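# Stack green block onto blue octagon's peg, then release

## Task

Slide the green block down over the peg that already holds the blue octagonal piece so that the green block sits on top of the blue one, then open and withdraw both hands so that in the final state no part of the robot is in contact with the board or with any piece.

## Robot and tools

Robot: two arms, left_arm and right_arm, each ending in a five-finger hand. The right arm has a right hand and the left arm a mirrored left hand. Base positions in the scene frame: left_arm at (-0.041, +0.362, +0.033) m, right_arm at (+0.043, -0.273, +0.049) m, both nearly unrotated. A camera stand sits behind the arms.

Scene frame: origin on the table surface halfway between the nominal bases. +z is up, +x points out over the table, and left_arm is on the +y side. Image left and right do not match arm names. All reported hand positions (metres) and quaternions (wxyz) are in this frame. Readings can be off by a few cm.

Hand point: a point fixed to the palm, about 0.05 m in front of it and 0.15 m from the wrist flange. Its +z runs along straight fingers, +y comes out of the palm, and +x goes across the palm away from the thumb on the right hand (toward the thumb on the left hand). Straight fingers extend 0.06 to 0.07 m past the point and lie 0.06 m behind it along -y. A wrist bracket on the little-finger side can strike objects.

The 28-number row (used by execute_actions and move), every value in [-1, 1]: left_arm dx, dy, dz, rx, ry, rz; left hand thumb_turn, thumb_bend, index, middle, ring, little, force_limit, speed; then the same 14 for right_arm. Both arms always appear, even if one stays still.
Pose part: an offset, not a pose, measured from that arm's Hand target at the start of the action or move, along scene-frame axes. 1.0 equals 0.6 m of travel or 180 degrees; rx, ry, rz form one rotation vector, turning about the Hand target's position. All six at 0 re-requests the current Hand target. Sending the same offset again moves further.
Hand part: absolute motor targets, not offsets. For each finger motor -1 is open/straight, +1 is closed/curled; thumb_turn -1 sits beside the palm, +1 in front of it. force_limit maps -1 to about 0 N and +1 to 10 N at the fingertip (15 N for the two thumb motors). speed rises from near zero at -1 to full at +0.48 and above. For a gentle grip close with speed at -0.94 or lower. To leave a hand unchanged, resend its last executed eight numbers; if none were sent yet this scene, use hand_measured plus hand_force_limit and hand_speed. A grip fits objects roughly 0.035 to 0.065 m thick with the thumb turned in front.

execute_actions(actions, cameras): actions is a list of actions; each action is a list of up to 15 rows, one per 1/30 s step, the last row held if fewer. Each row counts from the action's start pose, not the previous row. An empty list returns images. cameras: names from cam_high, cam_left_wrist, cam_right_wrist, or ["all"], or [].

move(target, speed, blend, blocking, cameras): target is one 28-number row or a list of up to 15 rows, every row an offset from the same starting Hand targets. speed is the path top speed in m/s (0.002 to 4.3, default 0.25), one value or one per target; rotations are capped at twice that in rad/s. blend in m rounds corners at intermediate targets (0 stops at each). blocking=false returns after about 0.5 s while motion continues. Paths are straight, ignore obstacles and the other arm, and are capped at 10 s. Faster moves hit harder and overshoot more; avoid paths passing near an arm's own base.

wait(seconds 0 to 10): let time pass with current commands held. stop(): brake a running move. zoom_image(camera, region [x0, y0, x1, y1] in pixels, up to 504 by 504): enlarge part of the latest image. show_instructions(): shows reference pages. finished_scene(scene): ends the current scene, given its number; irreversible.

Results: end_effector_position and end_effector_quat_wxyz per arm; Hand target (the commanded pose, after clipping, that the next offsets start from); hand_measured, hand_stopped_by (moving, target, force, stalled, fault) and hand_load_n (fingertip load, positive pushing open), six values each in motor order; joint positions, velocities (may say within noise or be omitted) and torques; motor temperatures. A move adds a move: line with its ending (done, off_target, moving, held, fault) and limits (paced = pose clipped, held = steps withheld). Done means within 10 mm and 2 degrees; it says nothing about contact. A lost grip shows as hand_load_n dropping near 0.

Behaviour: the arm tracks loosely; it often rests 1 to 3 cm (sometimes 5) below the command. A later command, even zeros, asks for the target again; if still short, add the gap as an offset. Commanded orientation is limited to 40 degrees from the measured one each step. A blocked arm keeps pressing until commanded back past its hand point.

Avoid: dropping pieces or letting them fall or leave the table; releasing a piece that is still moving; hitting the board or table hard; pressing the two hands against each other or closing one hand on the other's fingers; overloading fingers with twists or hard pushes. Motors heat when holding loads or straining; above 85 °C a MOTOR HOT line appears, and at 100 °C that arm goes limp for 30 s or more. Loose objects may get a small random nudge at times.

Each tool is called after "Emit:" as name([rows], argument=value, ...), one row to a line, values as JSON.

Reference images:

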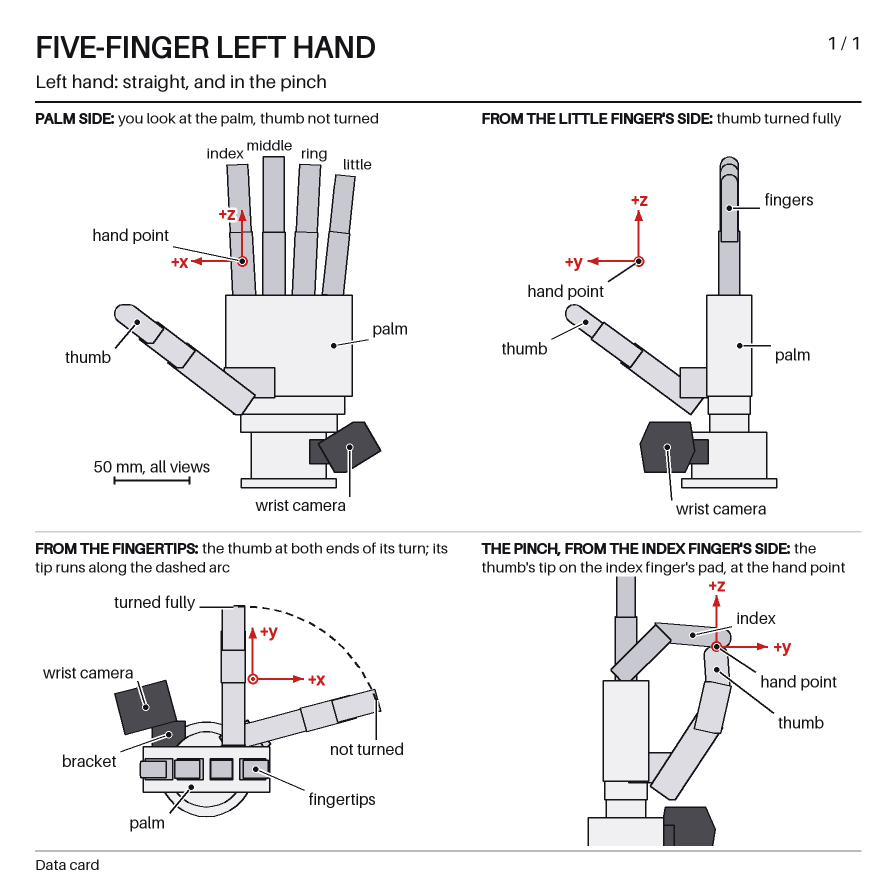

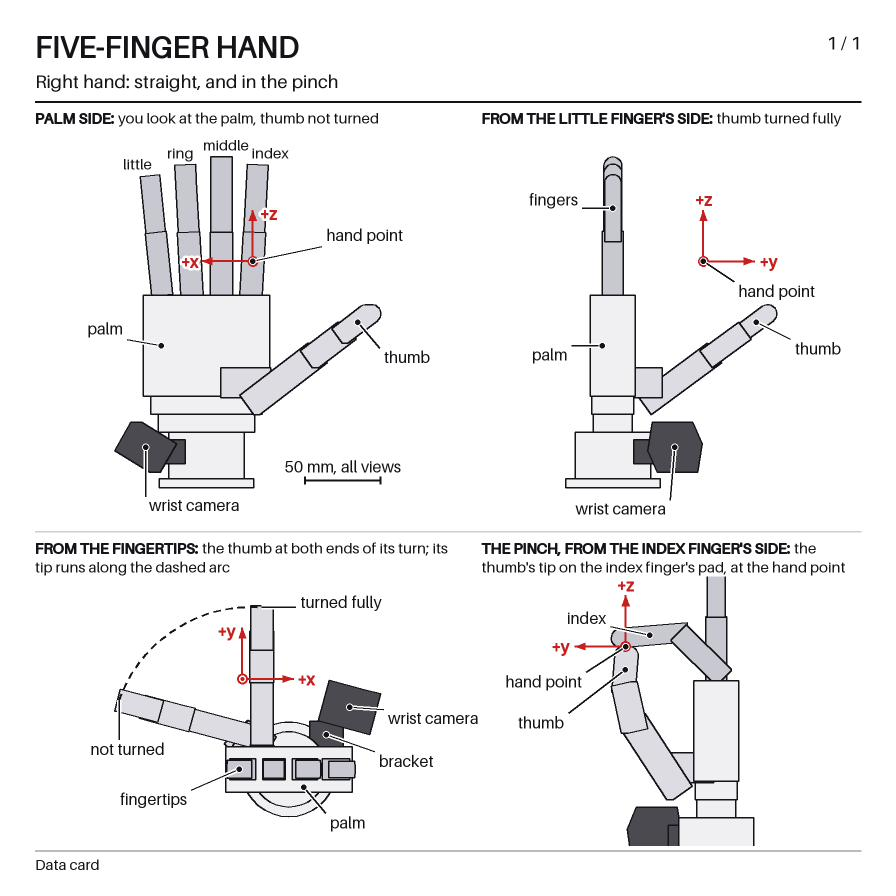

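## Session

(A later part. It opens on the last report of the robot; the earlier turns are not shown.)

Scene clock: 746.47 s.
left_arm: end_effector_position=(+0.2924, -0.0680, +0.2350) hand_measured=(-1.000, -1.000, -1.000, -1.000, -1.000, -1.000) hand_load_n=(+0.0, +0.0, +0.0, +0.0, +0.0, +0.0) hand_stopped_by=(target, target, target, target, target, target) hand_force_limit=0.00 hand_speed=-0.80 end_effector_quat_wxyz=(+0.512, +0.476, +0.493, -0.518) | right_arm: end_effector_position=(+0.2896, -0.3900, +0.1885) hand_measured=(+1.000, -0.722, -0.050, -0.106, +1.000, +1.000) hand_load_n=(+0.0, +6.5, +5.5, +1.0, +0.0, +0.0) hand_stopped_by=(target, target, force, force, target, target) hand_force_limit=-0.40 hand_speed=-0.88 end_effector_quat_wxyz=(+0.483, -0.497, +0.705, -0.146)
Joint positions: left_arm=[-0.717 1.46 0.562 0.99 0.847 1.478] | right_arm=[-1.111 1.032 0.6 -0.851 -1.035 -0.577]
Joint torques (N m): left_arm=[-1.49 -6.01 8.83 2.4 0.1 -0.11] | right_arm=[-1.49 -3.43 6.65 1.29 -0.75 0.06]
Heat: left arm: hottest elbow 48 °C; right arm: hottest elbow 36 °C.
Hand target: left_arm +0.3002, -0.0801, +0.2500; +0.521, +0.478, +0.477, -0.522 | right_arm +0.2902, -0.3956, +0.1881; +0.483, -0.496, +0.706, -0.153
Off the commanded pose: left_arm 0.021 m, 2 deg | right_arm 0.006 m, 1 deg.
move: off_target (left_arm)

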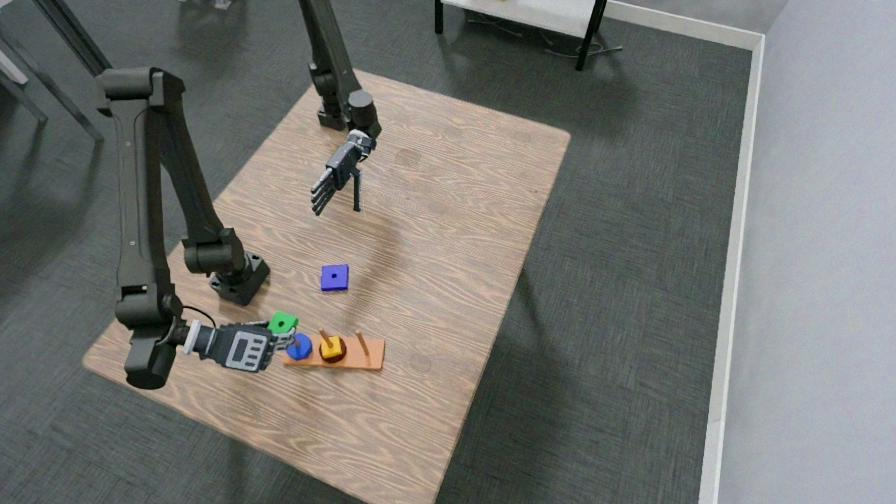

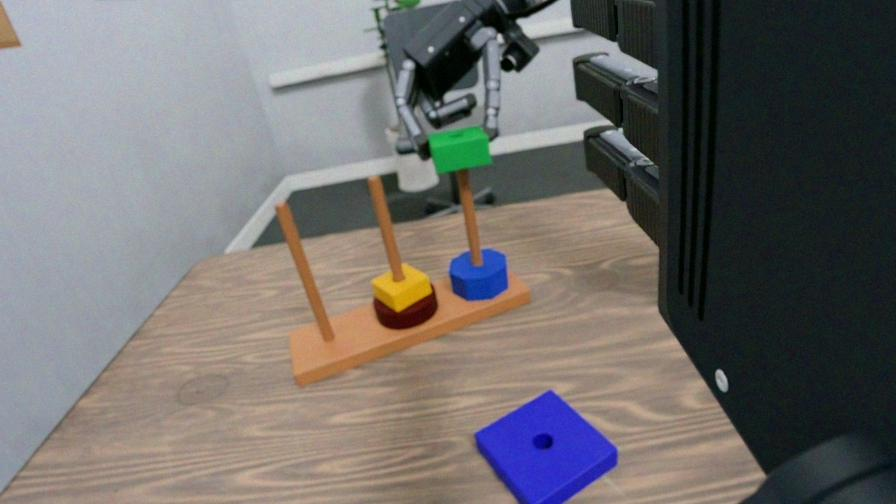

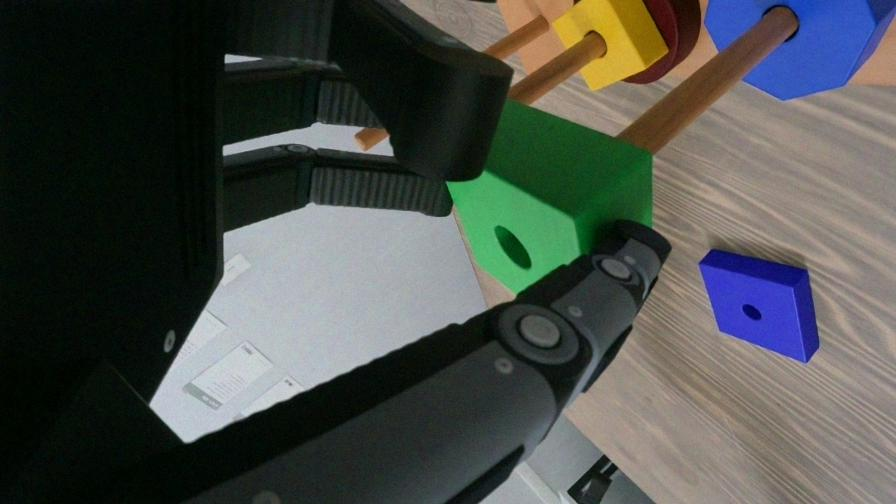

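Emit:
move(target=[0,0,0,0,0,0,-1,-1,-1,-1,-1,-1,0,-0.8,0,0,-0.025,0,0,0,1,-0.72,0.1,0.1,1,1,-0.4,-0.88], speed=0.05, cameras=["all"])

Emit:
zoom_image(camera="cam_left_wrist", region=[400, 80, 520, 280])

Emit:
zoom_image(camera="cam_high", region=[260, 290, 320, 360])

Scene clock: 755.63 s.
left_arm: end_effector_position=(+0.2924, -0.0680, +0.2350) hand_measured=(-1.000, -1.000, -1.000, -1.000, -1.000, -1.000) hand_load_n=(+0.0, +0.0, +0.0, +0.0, +0.0, +0.0) hand_stopped_by=(target, target, target, target, target, target) hand_force_limit=0.00 hand_speed=-0.80 end_effector_quat_wxyz=(+0.512, +0.476, +0.493, -0.518) | right_arm: end_effector_position=(+0.2897, -0.3903, +0.1740) hand_measured=(+1.000, -0.722, -0.050, -0.106, +1.000, +1.000) hand_load_n=(+0.0, +6.5, +5.5, +1.0, +0.0, +0.0) hand_stopped_by=(target, target, force, force, target, target) hand_force_limit=-0.40 hand_speed=-0.88 end_effector_quat_wxyz=(+0.483, -0.498, +0.705, -0.147)
Joint positions: left_arm=[-0.717 1.46 0.562 0.99 0.847 1.478] | right_arm=[-1.111 1.056 0.573 -0.798 -1.035 -0.577]
Joint torques (N m): left_arm=[-1.38 -6.12 8.92 2.47 0.1 -0.11] | right_arm=[-1.49 -3.43 6.43 1.22 -0.75 0.06]
Heat: left arm: hottest elbow 48 °C; right arm: hottest elbow 36 °C.
Hand target: left_arm +0.3002, -0.0801, +0.2500; +0.521, +0.478, +0.477, -0.522 | right_arm +0.2902, -0.3957, +0.1731; +0.483, -0.496, +0.706, -0.153
Off the commanded pose: left_arm 0.021 m, 2 deg | right_arm 0.005 m, 1 deg.
move: off_target (left_arm)

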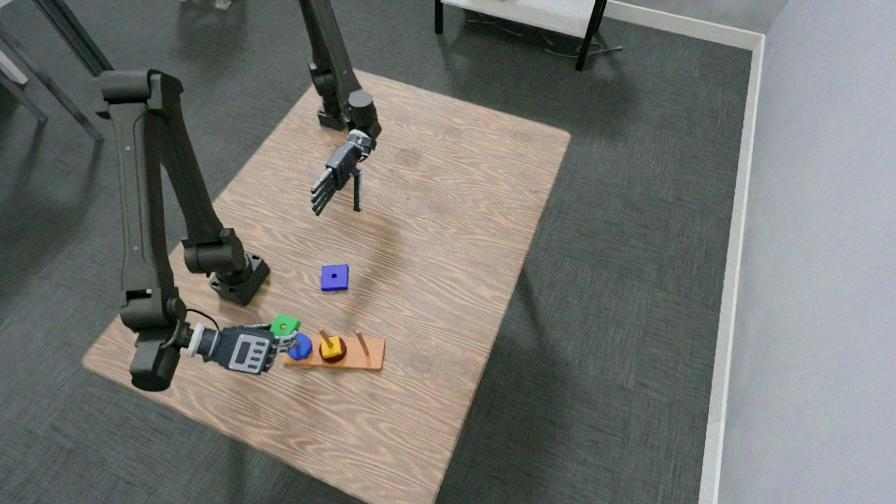

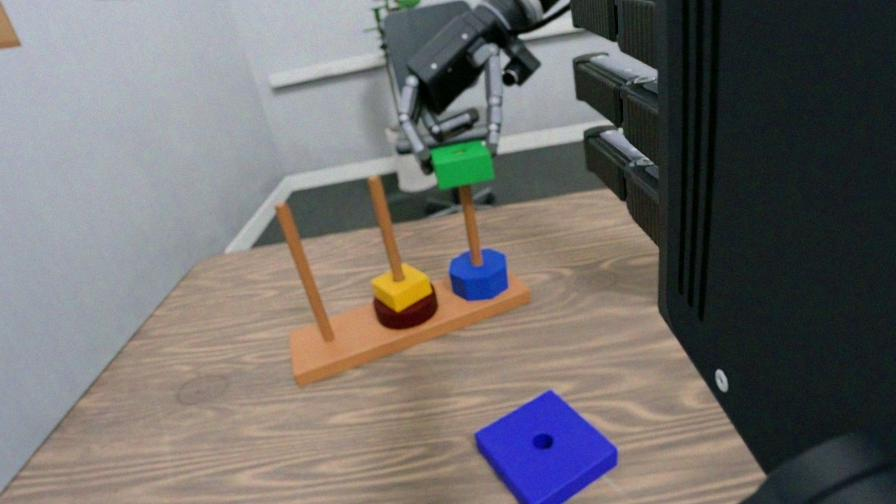

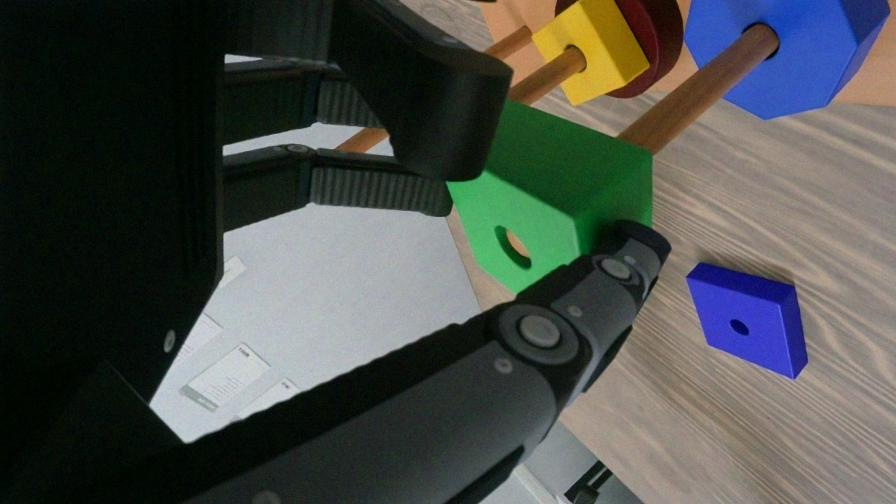

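Scaled by 2.520 from the camera's 896x504 image, which has a finer 1280x720 frame.

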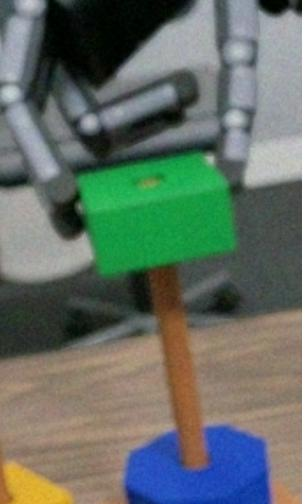

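Scaled by 7.200 from the camera's 896x504 image, which has a finer 1280x720 frame.

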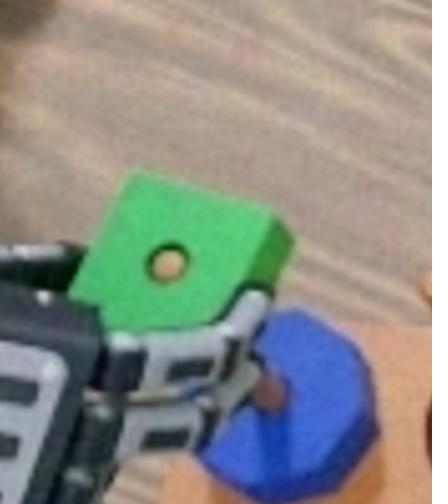

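Emit:
move(target=[0,0,0,0,0,0,-1,-1,-1,-1,-1,-1,0,-0.8,0,0,-0.05,0,0,0,1,-0.72,0.1,0.1,1,1,-0.4,-0.88], speed=0.06, cameras=["all"])

Emit:
zoom_image(camera="cam_left_wrist", region=[400, 80, 520, 280])

Emit:
zoom_image(camera="cam_high", region=[260, 290, 320, 360])

Scene clock: 764.40 s.
left_arm: end_effector_position=(+0.2924, -0.0680, +0.2350) hand_measured=(-1.000, -1.000, -1.000, -1.000, -1.000, -1.000) hand_load_n=(+0.0, +0.0, +0.0, +0.0, +0.0, +0.0) hand_stopped_by=(target, target, target, target, target, target) hand_force_limit=0.00 hand_speed=-0.80 end_effector_quat_wxyz=(+0.512, +0.476, +0.493, -0.518) | right_arm: end_effector_position=(+0.2898, -0.3905, +0.1442) hand_measured=(+1.000, -0.722, -0.050, -0.106, +1.000, +1.000) hand_load_n=(+0.0, +6.0, +5.5, +1.0, +0.0, +0.0) hand_stopped_by=(target, target, force, force, target, target) hand_force_limit=-0.40 hand_speed=-0.88 end_effector_quat_wxyz=(+0.483, -0.498, +0.705, -0.147)
Joint positions: left_arm=[-0.717 1.46 0.562 0.99 0.847 1.478] | right_arm=[-1.111 1.117 0.521 -0.685 -1.034 -0.577]
Joint torques (N m): left_arm=[-1.38 -6.07 8.92 2.4 0.11 -0.14] | right_arm=[-1.49 -3.78 5.97 1.26 -0.76 0.06]
Heat: left arm: hottest elbow 48 °C; right arm: hottest elbow 35 °C.
Hand target: left_arm +0.3002, -0.0801, +0.2500; +0.521, +0.478, +0.477, -0.522 | right_arm +0.2902, -0.3956, +0.1430; +0.482, -0.496, +0.706, -0.153
Off the commanded pose: left_arm 0.021 m, 2 deg | right_arm 0.005 m, 1 deg.
move: off_target (left_arm)

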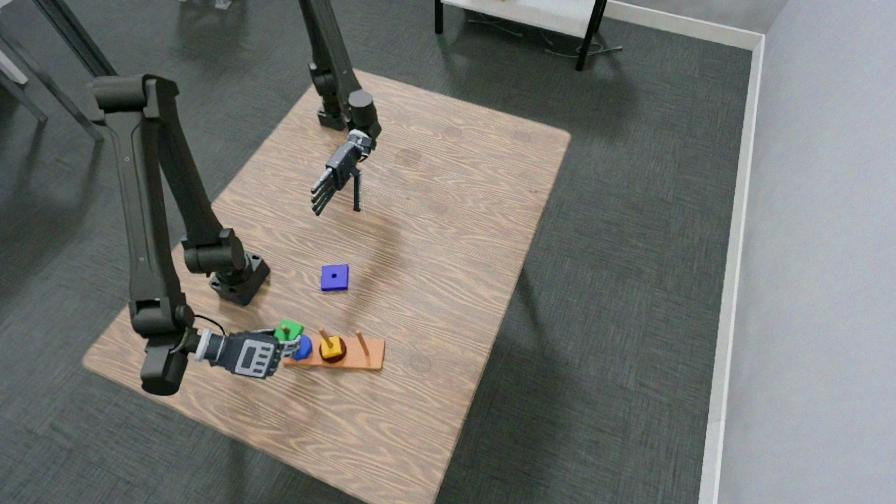

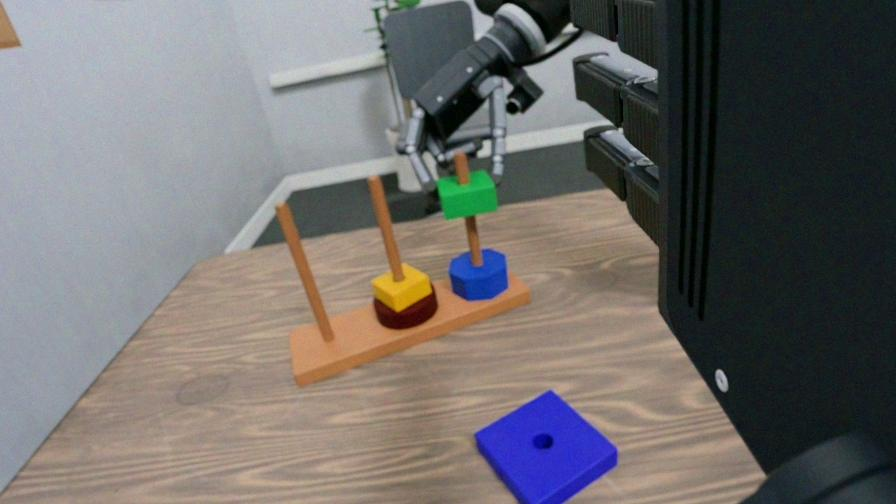

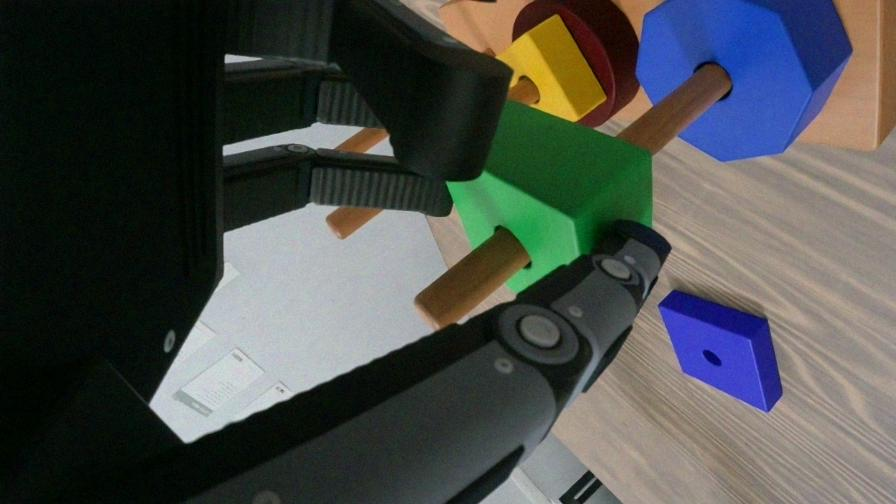

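Scaled by 2.520 from the camera's 896x504 image, which has a finer 1280x720 frame.

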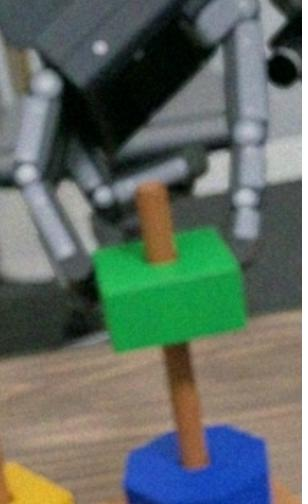

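Scaled by 7.200 from the camera's 896x504 image, which has a finer 1280x720 frame.

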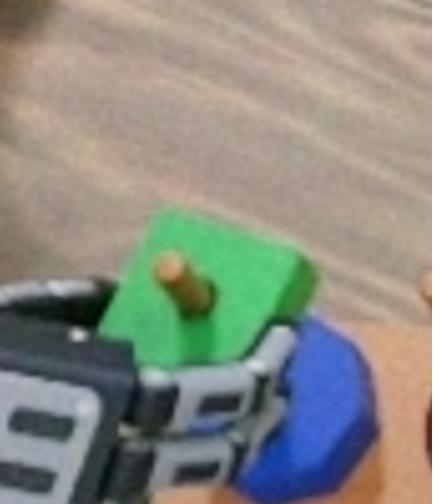

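Emit:
move(target=[0,0,0,0,0,0,-1,-1,-1,-1,-1,-1,0,-0.8,0,0,-0.05,0,0,0,1,-0.72,0.1,0.1,1,1,-0.4,-0.88], speed=0.06, cameras=["cam_left_wrist","cam_right_wrist"])

Emit:
zoom_image(camera="cam_left_wrist", region=[400, 130, 550, 330])

Scene clock: 772.40 s.
left_arm: end_effector_position=(+0.2924, -0.0680, +0.2350) hand_measured=(-1.000, -1.000, -1.000, -1.000, -1.000, -1.000) hand_load_n=(+0.0, +0.0, +0.0, +0.0, -0.5, +0.0) hand_stopped_by=(target, target, target, target, target, target) hand_force_limit=0.00 hand_speed=-0.80 end_effector_quat_wxyz=(+0.512, +0.476, +0.493, -0.518) | right_arm: end_effector_position=(+0.2900, -0.3909, +0.1143) hand_measured=(+1.000, -0.722, -0.050, -0.106, +1.000, +1.000) hand_load_n=(+0.0, +6.5, +5.5, +1.0, +0.0, +0.0) hand_stopped_by=(target, target, force, force, target, target) hand_force_limit=-0.40 hand_speed=-0.88 end_effector_quat_wxyz=(+0.483, -0.498, +0.705, -0.147)
Joint positions: left_arm=[-0.717 1.46 0.562 0.99 0.847 1.478] | right_arm=[-1.111 1.194 0.476 -0.563 -1.034 -0.577]
Joint torques (N m): left_arm=[-1.32 -6.18 8.92 2.51 0.09 -0.14] | right_arm=[-1.44 -4.19 5.39 1.36 -0.76 0.06]
Heat: left arm: hottest elbow 48 °C; right arm: hottest elbow 35 °C.
Hand target: left_arm +0.3002, -0.0801, +0.2500; +0.521, +0.478, +0.477, -0.522 | right_arm +0.2901, -0.3956, +0.1130; +0.482, -0.495, +0.706, -0.153
Off the commanded pose: left_arm 0.021 m, 2 deg | right_arm 0.005 m, 1 deg.
move: off_target (left_arm)
Images, in order (width x height): cam_left_wrist 896x504, cam_right_wrist 896x504.

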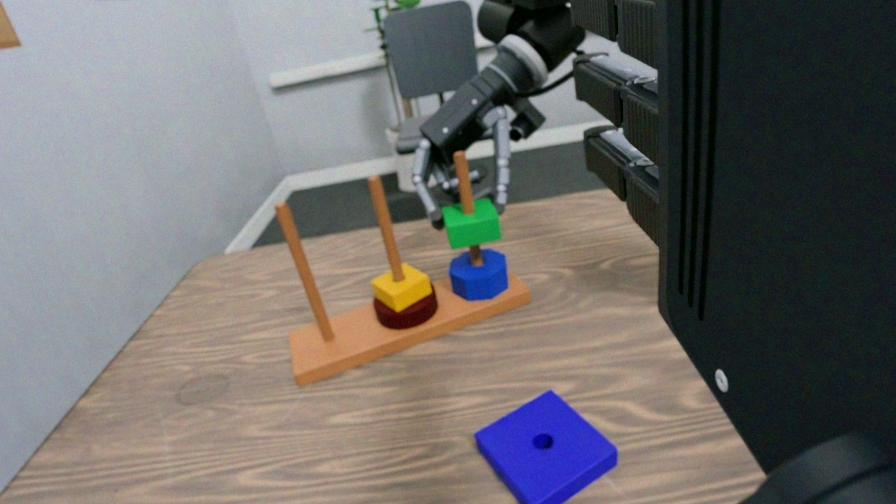

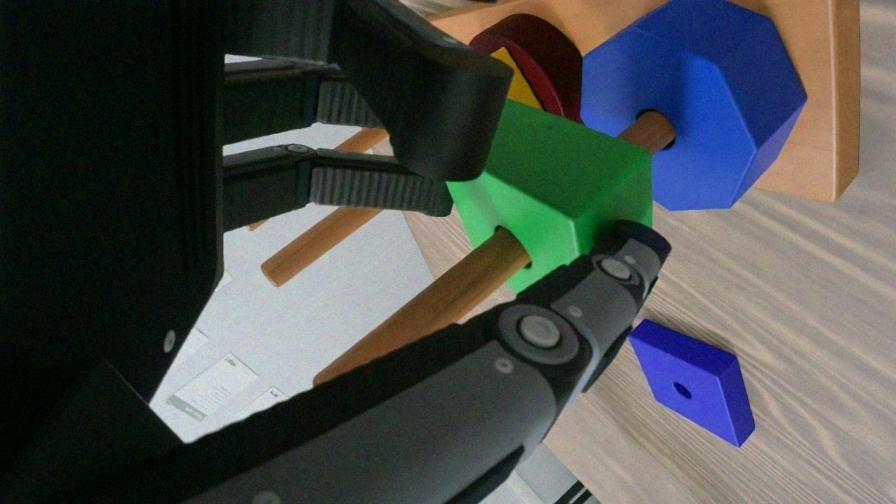

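Scaled by 2.520 from the camera's 896x504 image, which has a finer 1280x720 frame.

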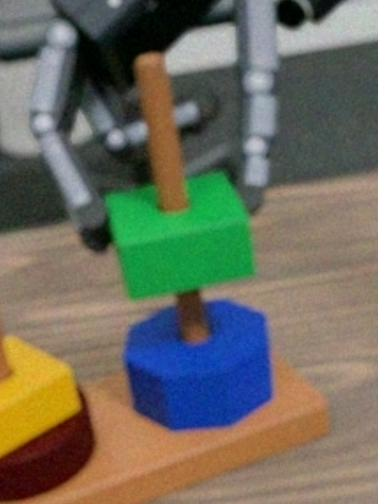

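Emit:
move(target=[0,0,0,0,0,0,-1,-1,-1,-1,-1,-1,0,-0.8,0,0,-0.0267,0,0,0,1,-0.72,0.1,0.1,1,1,-0.4,-0.88], speed=0.05, cameras=["cam_left_wrist","cam_right_wrist"])

Emit:
zoom_image(camera="cam_left_wrist", region=[400, 130, 550, 330])

Scene clock: 782.33 s.
left_arm: end_effector_position=(+0.2924, -0.0680, +0.2350) hand_measured=(-1.000, -1.000, -1.000, -1.000, -1.000, -1.000) hand_load_n=(+0.0, +0.0, +0.0, +0.0, +0.0, +0.0) hand_stopped_by=(target, target, target, target, target, target) hand_force_limit=0.00 hand_speed=-0.80 end_effector_quat_wxyz=(+0.512, +0.476, +0.493, -0.518) | right_arm: end_effector_position=(+0.2902, -0.3912, +0.0985) hand_measured=(+1.000, -0.722, -0.050, -0.106, +1.000, +1.000) hand_load_n=(+0.0, +6.5, +5.5, +1.0, +0.0, +0.0) hand_stopped_by=(target, target, force, force, target, target) hand_force_limit=-0.40 hand_speed=-0.88 end_effector_quat_wxyz=(+0.483, -0.498, +0.705, -0.148)
Joint positions: left_arm=[-0.717 1.46 0.562 0.99 0.847 1.478] | right_arm=[-1.111 1.241 0.455 -0.494 -1.034 -0.577]
Joint torques (N m): left_arm=[-1.44 -6.18 8.88 2.44 0.09 -0.11] | right_arm=[-1.49 -4.42 5.04 1.18 -0.76 0.06]
Heat: left arm: hottest elbow 48 °C; right arm: hottest elbow 35 °C.
Hand target: left_arm +0.3002, -0.0801, +0.2500; +0.521, +0.478, +0.477, -0.522 | right_arm +0.2902, -0.3957, +0.0970; +0.482, -0.496, +0.706, -0.153
Off the commanded pose: left_arm 0.021 m, 2 deg | right_arm 0.005 m, 1 deg.
move: off_target (left_arm)
Images, in order (width x height): cam_left_wrist 896x504, cam_right_wrist 896x504.

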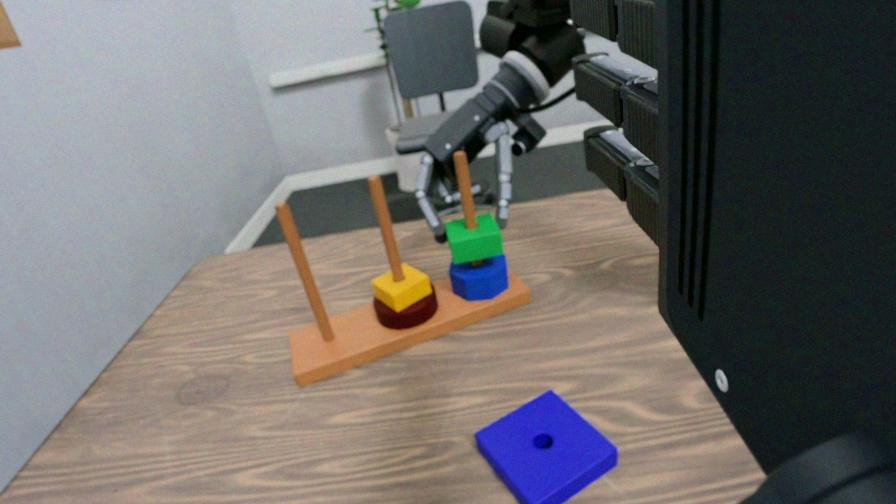

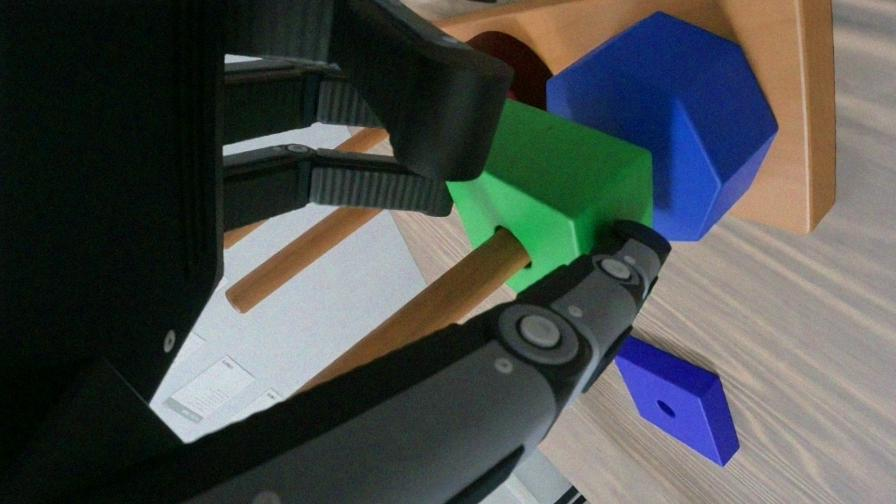

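Scaled by 2.520 from the camera's 896x504 image, which has a finer 1280x720 frame.

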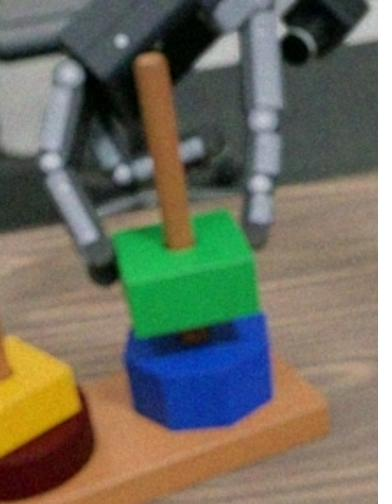

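Emit:
move(target=[0,0,0,0,0,0,-1,-1,-1,-1,-1,-1,0,-0.8,0,0,-0.01,0,0,0,1,-0.72,0.1,0.1,1,1,-0.4,-0.88], speed=0.04, cameras=["cam_left_wrist","cam_right_wrist"])

Emit:
zoom_image(camera="cam_left_wrist", region=[430, 200, 530, 310])

Scene clock: 789.00 s.
left_arm: end_effector_position=(+0.2924, -0.0680, +0.2350) hand_measured=(-1.000, -1.000, -1.000, -1.000, -1.000, -1.000) hand_load_n=(+0.0, +0.0, +0.0, +0.0, +0.0, +0.0) hand_stopped_by=(target, target, target, target, target, target) hand_force_limit=0.00 hand_speed=-0.80 end_effector_quat_wxyz=(+0.512, +0.476, +0.493, -0.518) | right_arm: end_effector_position=(+0.2902, -0.3913, +0.0925) hand_measured=(+1.000, -0.722, -0.050, -0.106, +1.000, +1.000) hand_load_n=(-0.5, +6.0, +5.0, +0.5, +0.0, +0.0) hand_stopped_by=(target, target, force, force, target, target) hand_force_limit=-0.40 hand_speed=-0.88 end_effector_quat_wxyz=(+0.483, -0.498, +0.705, -0.148)
Joint positions: left_arm=[-0.717 1.46 0.562 0.99 0.847 1.478] | right_arm=[-1.111 1.26 0.448 -0.468 -1.034 -0.577]
Joint torques (N m): left_arm=[-1.44 -6.3 8.81 2.47 0.1 -0.11] | right_arm=[-1.44 -4.54 4.88 1.46 -0.76 0.06]
Heat: left arm: hottest elbow 48 °C; right arm: hottest elbow 35 °C.
Hand target: left_arm +0.3002, -0.0801, +0.2500; +0.521, +0.478, +0.477, -0.522 | right_arm +0.2902, -0.3956, +0.0910; +0.482, -0.495, +0.706, -0.153
Off the commanded pose: left_arm 0.021 m, 2 deg | right_arm 0.005 m, 1 deg.
move: off_target (left_arm)
Images, in order (width x height): cam_left_wrist 896x504, cam_right_wrist 896x504.

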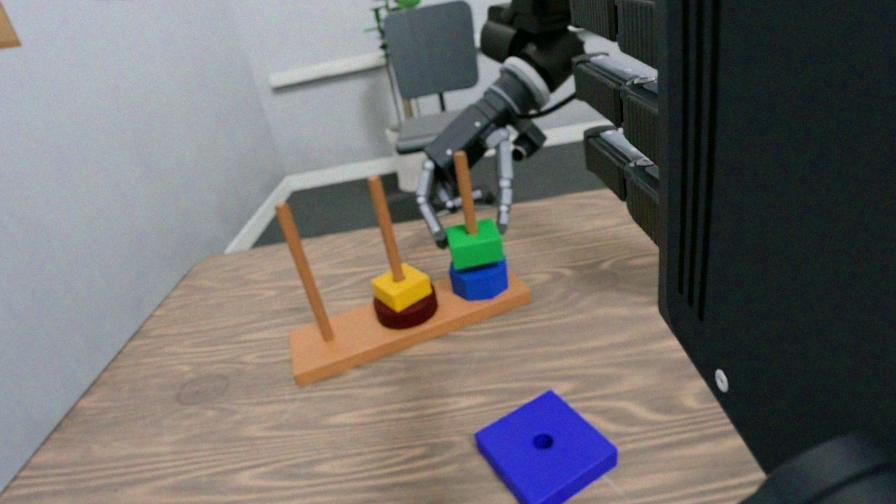

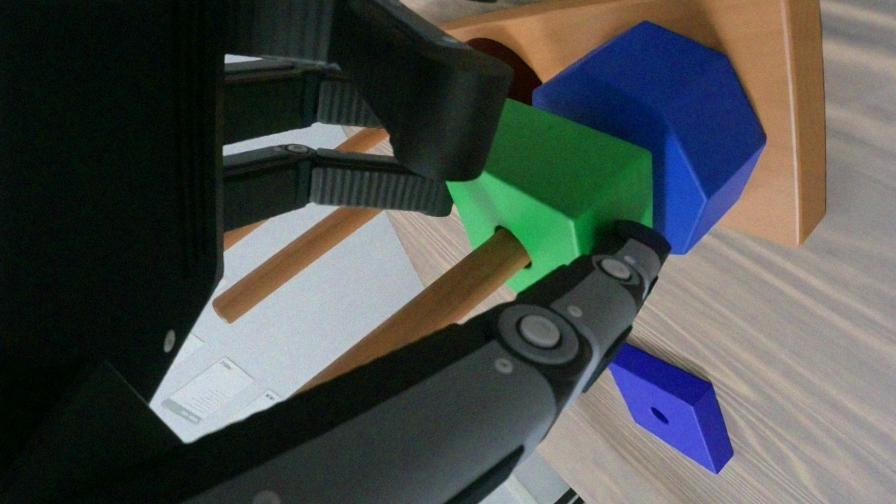

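Scaled by 4.582 from the camera's 896x504 image, which has a finer 1280x720 frame.

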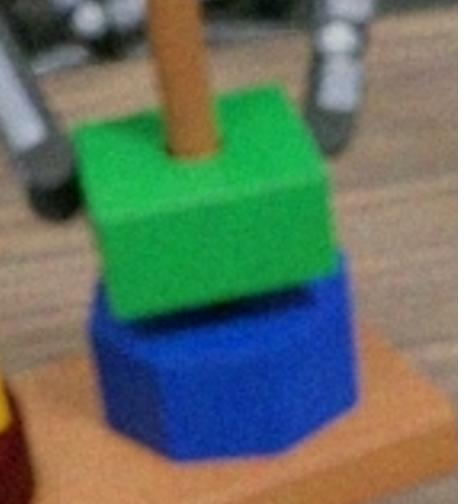

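Emit:
move(target=[0,0,0,0,0,0,-1,-1,-1,-1,-1,-1,0,-0.8,0,0,-0.0083,0,0,0,1,-0.72,0.1,0.1,1,1,-0.4,-0.88], speed=0.03, cameras=["cam_left_wrist","cam_right_wrist"])

Emit:
zoom_image(camera="cam_left_wrist", region=[430, 200, 530, 310])

Scene clock: 797.87 s.
left_arm: end_effector_position=(+0.2924, -0.0680, +0.2350) hand_measured=(-1.000, -1.000, -1.000, -1.000, -1.000, -1.000) hand_load_n=(+0.0, +0.0, +0.0, +0.0, +0.0, +0.0) hand_stopped_by=(target, target, target, target, target, target) hand_force_limit=0.00 hand_speed=-0.80 end_effector_quat_wxyz=(+0.512, +0.476, +0.493, -0.518) | right_arm: end_effector_position=(+0.2903, -0.3914, +0.0876) hand_measured=(+1.000, -0.722, -0.050, -0.106, +1.000, +1.000) hand_load_n=(+0.0, +6.5, +5.5, +1.0, +0.0, +0.0) hand_stopped_by=(target, target, force, force, target, target) hand_force_limit=-0.40 hand_speed=-0.88 end_effector_quat_wxyz=(+0.483, -0.498, +0.705, -0.148)
Joint positions: left_arm=[-0.717 1.46 0.562 0.99 0.847 1.478] | right_arm=[-1.111 1.276 0.442 -0.445 -1.034 -0.577]
Joint torques (N m): left_arm=[-1.38 -6.3 8.9 2.47 0.1 -0.14] | right_arm=[-1.44 -4.6 4.75 1.22 -0.76 0.07]
Heat: left arm: hottest elbow 48 °C; right arm: hottest elbow 34 °C.
Hand target: left_arm +0.3002, -0.0801, +0.2500; +0.521, +0.478, +0.477, -0.522 | right_arm +0.2902, -0.3957, +0.0861; +0.482, -0.496, +0.706, -0.153
Off the commanded pose: left_arm 0.021 m, 2 deg | right_arm 0.004 m, 1 deg.
move: off_target (left_arm)
Images, in order (width x height): cam_left_wrist 896x504, cam_right_wrist 896x504.

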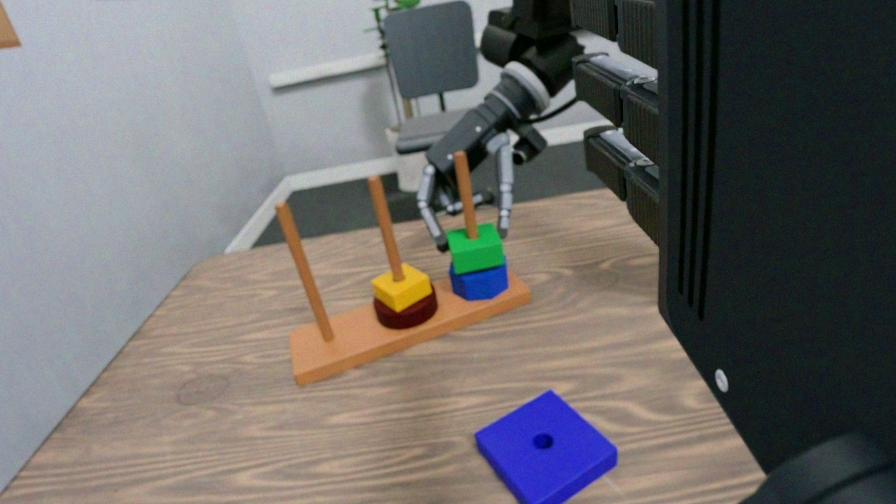

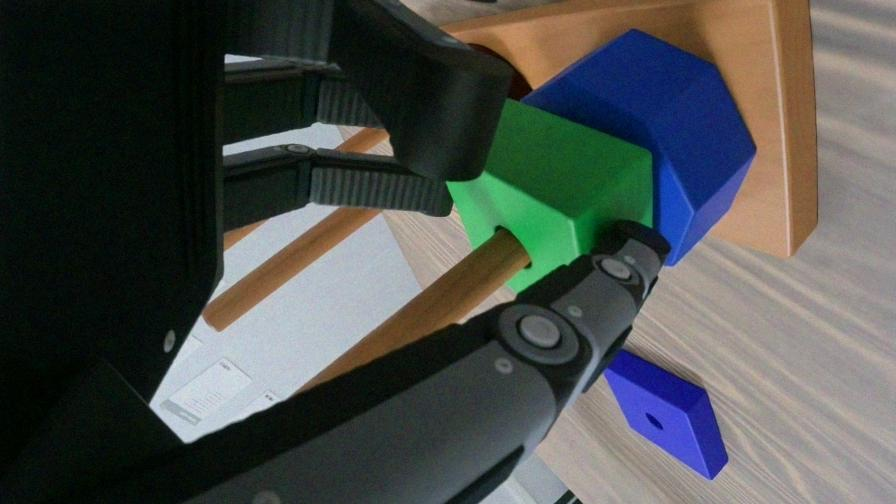

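Scaled by 4.582 from the camera's 896x504 image, which has a finer 1280x720 frame.

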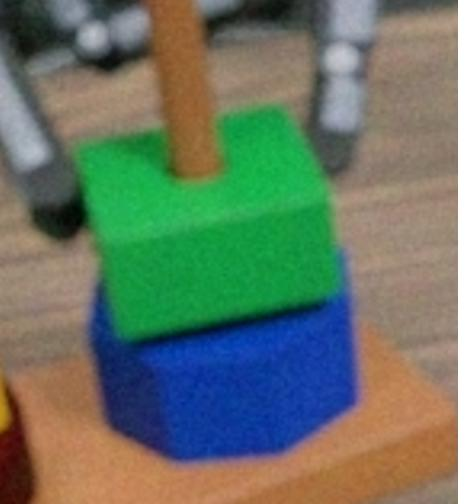

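Emit:
move(target=[0,0,0,0,0,0,-1,-1,-1,-1,-1,-1,0,-0.8,0,0,-0.0067,0,0,0,1,-0.72,0.1,0.1,1,1,-0.4,-0.88], speed=0.03, cameras=["cam_left_wrist","cam_right_wrist"])

Emit:
zoom_image(camera="cam_left_wrist", region=[430, 200, 530, 310])

Scene clock: 807.40 s.
left_arm: end_effector_position=(+0.2924, -0.0680, +0.2350) hand_measured=(-1.000, -1.000, -1.000, -1.000, -1.000, -1.000) hand_load_n=(+0.0, +0.0, +0.0, +0.0, +0.0, +0.0) hand_stopped_by=(target, target, target, target, target, target) hand_force_limit=0.00 hand_speed=-0.80 end_effector_quat_wxyz=(+0.512, +0.476, +0.493, -0.518) | right_arm: end_effector_position=(+0.2903, -0.3914, +0.0835) hand_measured=(+1.000, -0.722, -0.050, -0.106, +1.000, +1.000) hand_load_n=(+0.0, +6.5, +5.5, +0.5, +0.0, +0.0) hand_stopped_by=(target, target, force, force, target, target) hand_force_limit=-0.40 hand_speed=-0.88 end_effector_quat_wxyz=(+0.483, -0.498, +0.705, -0.148)
Joint positions: left_arm=[-0.717 1.46 0.562 0.99 0.847 1.478] | right_arm=[-1.111 1.29 0.438 -0.427 -1.034 -0.577]
Joint torques (N m): left_arm=[-1.73 -6.07 8.94 2.41 0.11 -0.12] | right_arm=[-1.44 -4.72 4.66 1.29 -0.76 0.06]
Heat: left arm: hottest elbow 48 °C; right arm: hottest elbow 34 °C.
Hand target: left_arm +0.3002, -0.0801, +0.2500; +0.521, +0.478, +0.477, -0.522 | right_arm +0.2902, -0.3956, +0.0820; +0.482, -0.496, +0.706, -0.153
Off the commanded pose: left_arm 0.021 m, 2 deg | right_arm 0.005 m, 1 deg.
move: off_target (left_arm)
Images, in order (width x height): cam_left_wrist 896x504, cam_right_wrist 896x504.

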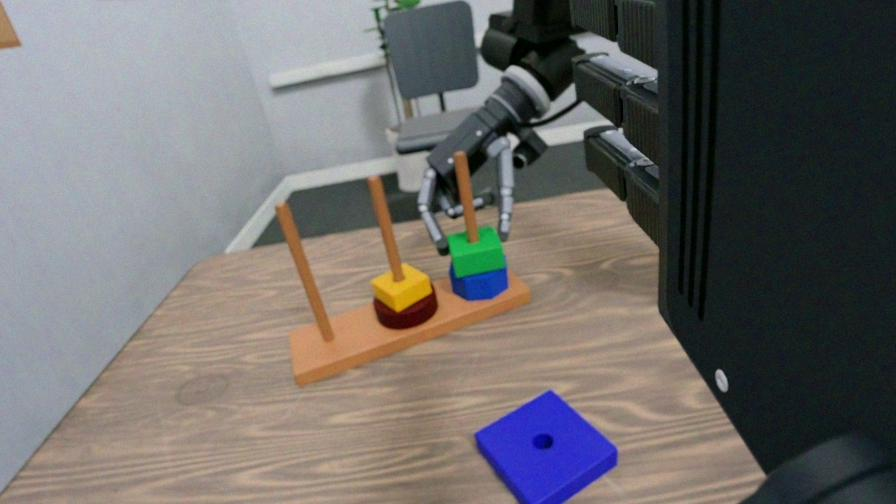

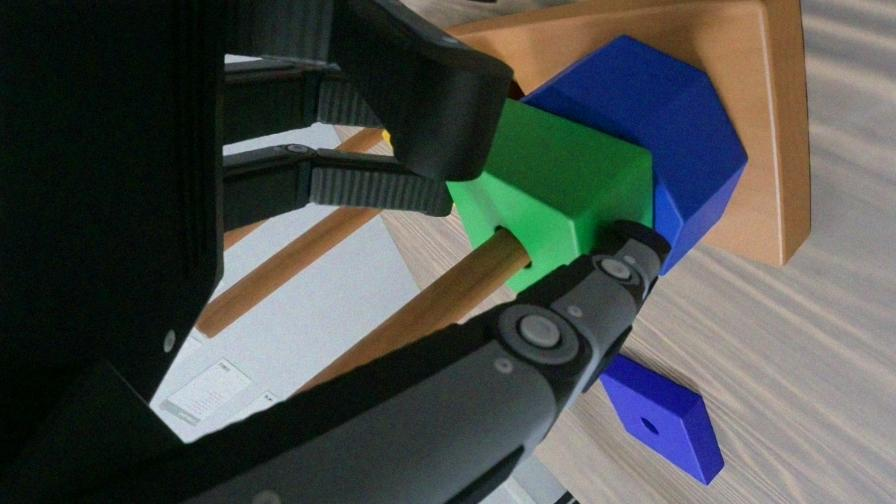

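Scaled by 4.582 from the camera's 896x504 image, which has a finer 1280x720 frame.

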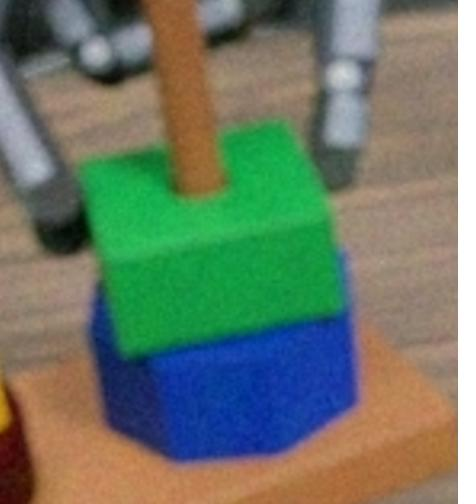

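Emit:
move(target=[0,0,0,0,0,0,-1,-1,-1,-1,-1,-1,0,-0.8,0,0,-0.0067,0,0,0,1,-0.72,0.1,0.1,1,1,-0.4,-0.88], speed=0.03, cameras=["cam_left_wrist","cam_right_wrist"])

Emit:
zoom_image(camera="cam_left_wrist", region=[430, 200, 530, 310])

Scene clock: 821.53 s.
left_arm: end_effector_position=(+0.2924, -0.0680, +0.2350) hand_measured=(-1.000, -1.000, -1.000, -1.000, -1.000, -1.000) hand_load_n=(+0.0, +0.0, +0.0, +0.0, +0.0, +0.0) hand_stopped_by=(target, target, target, target, target, target) hand_force_limit=0.00 hand_speed=-0.80 end_effector_quat_wxyz=(+0.512, +0.476, +0.493, -0.518) | right_arm: end_effector_position=(+0.2908, -0.3922, +0.0814) hand_measured=(+1.000, -0.722, -0.050, -0.106, +1.000, +1.000) hand_load_n=(+1.5, +6.5, +5.0, +0.5, +0.0, +0.0) hand_stopped_by=(target, target, force, force, target, target) hand_force_limit=-0.40 hand_speed=-0.88 end_effector_quat_wxyz=(+0.483, -0.498, +0.704, -0.149)
Joint positions: left_arm=[-0.717 1.46 0.562 0.99 0.847 1.478] | right_arm=[-1.111 1.299 0.436 -0.413 -1.036 -0.577]
Joint torques (N m): left_arm=[-1.38 -6.3 8.94 2.36 0.09 -0.13] | right_arm=[-1.44 -4.42 4.41 1.47 -0.72 0.06]
Heat: left arm: hottest elbow 48 °C; right arm: hottest elbow 34 °C.
Hand target: left_arm +0.3002, -0.0801, +0.2500; +0.521, +0.478, +0.477, -0.522 | right_arm +0.2902, -0.3956, +0.0780; +0.483, -0.496, +0.706, -0.153
Off the commanded pose: left_arm 0.021 m, 2 deg | right_arm 0.005 m, 1 deg.
move: off_target (left_arm)
Images, in order (width x height): cam_left_wrist 896x504, cam_right_wrist 896x504.

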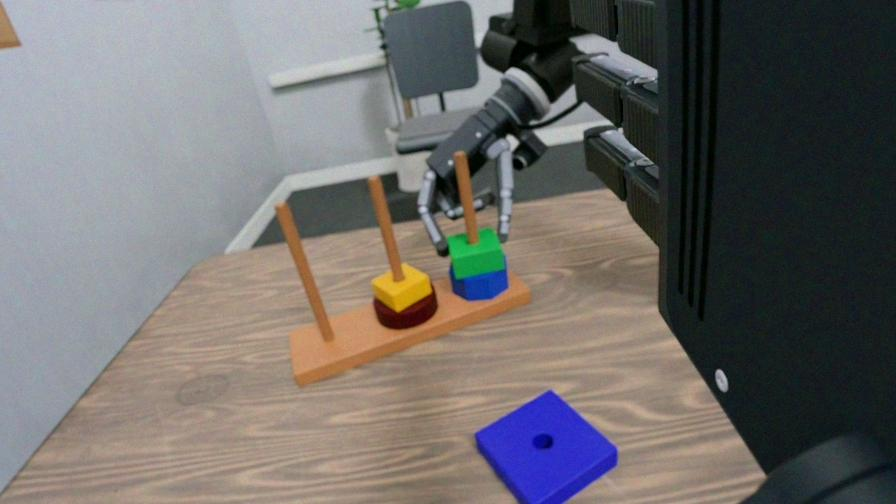

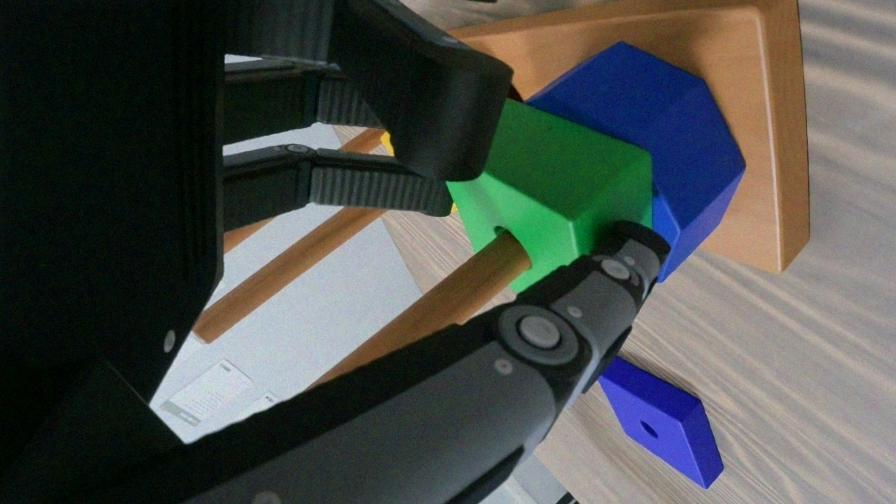

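Scaled by 4.582 from the camera's 896x504 image, which has a finer 1280x720 frame.

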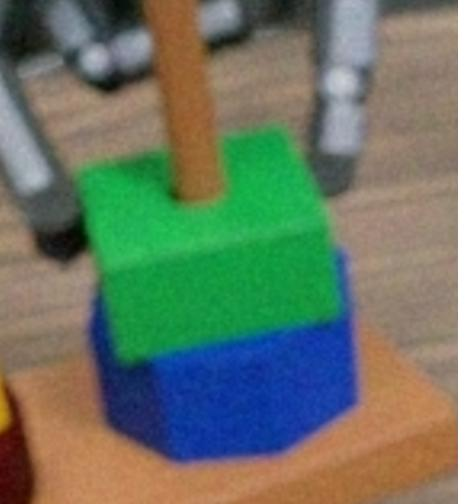

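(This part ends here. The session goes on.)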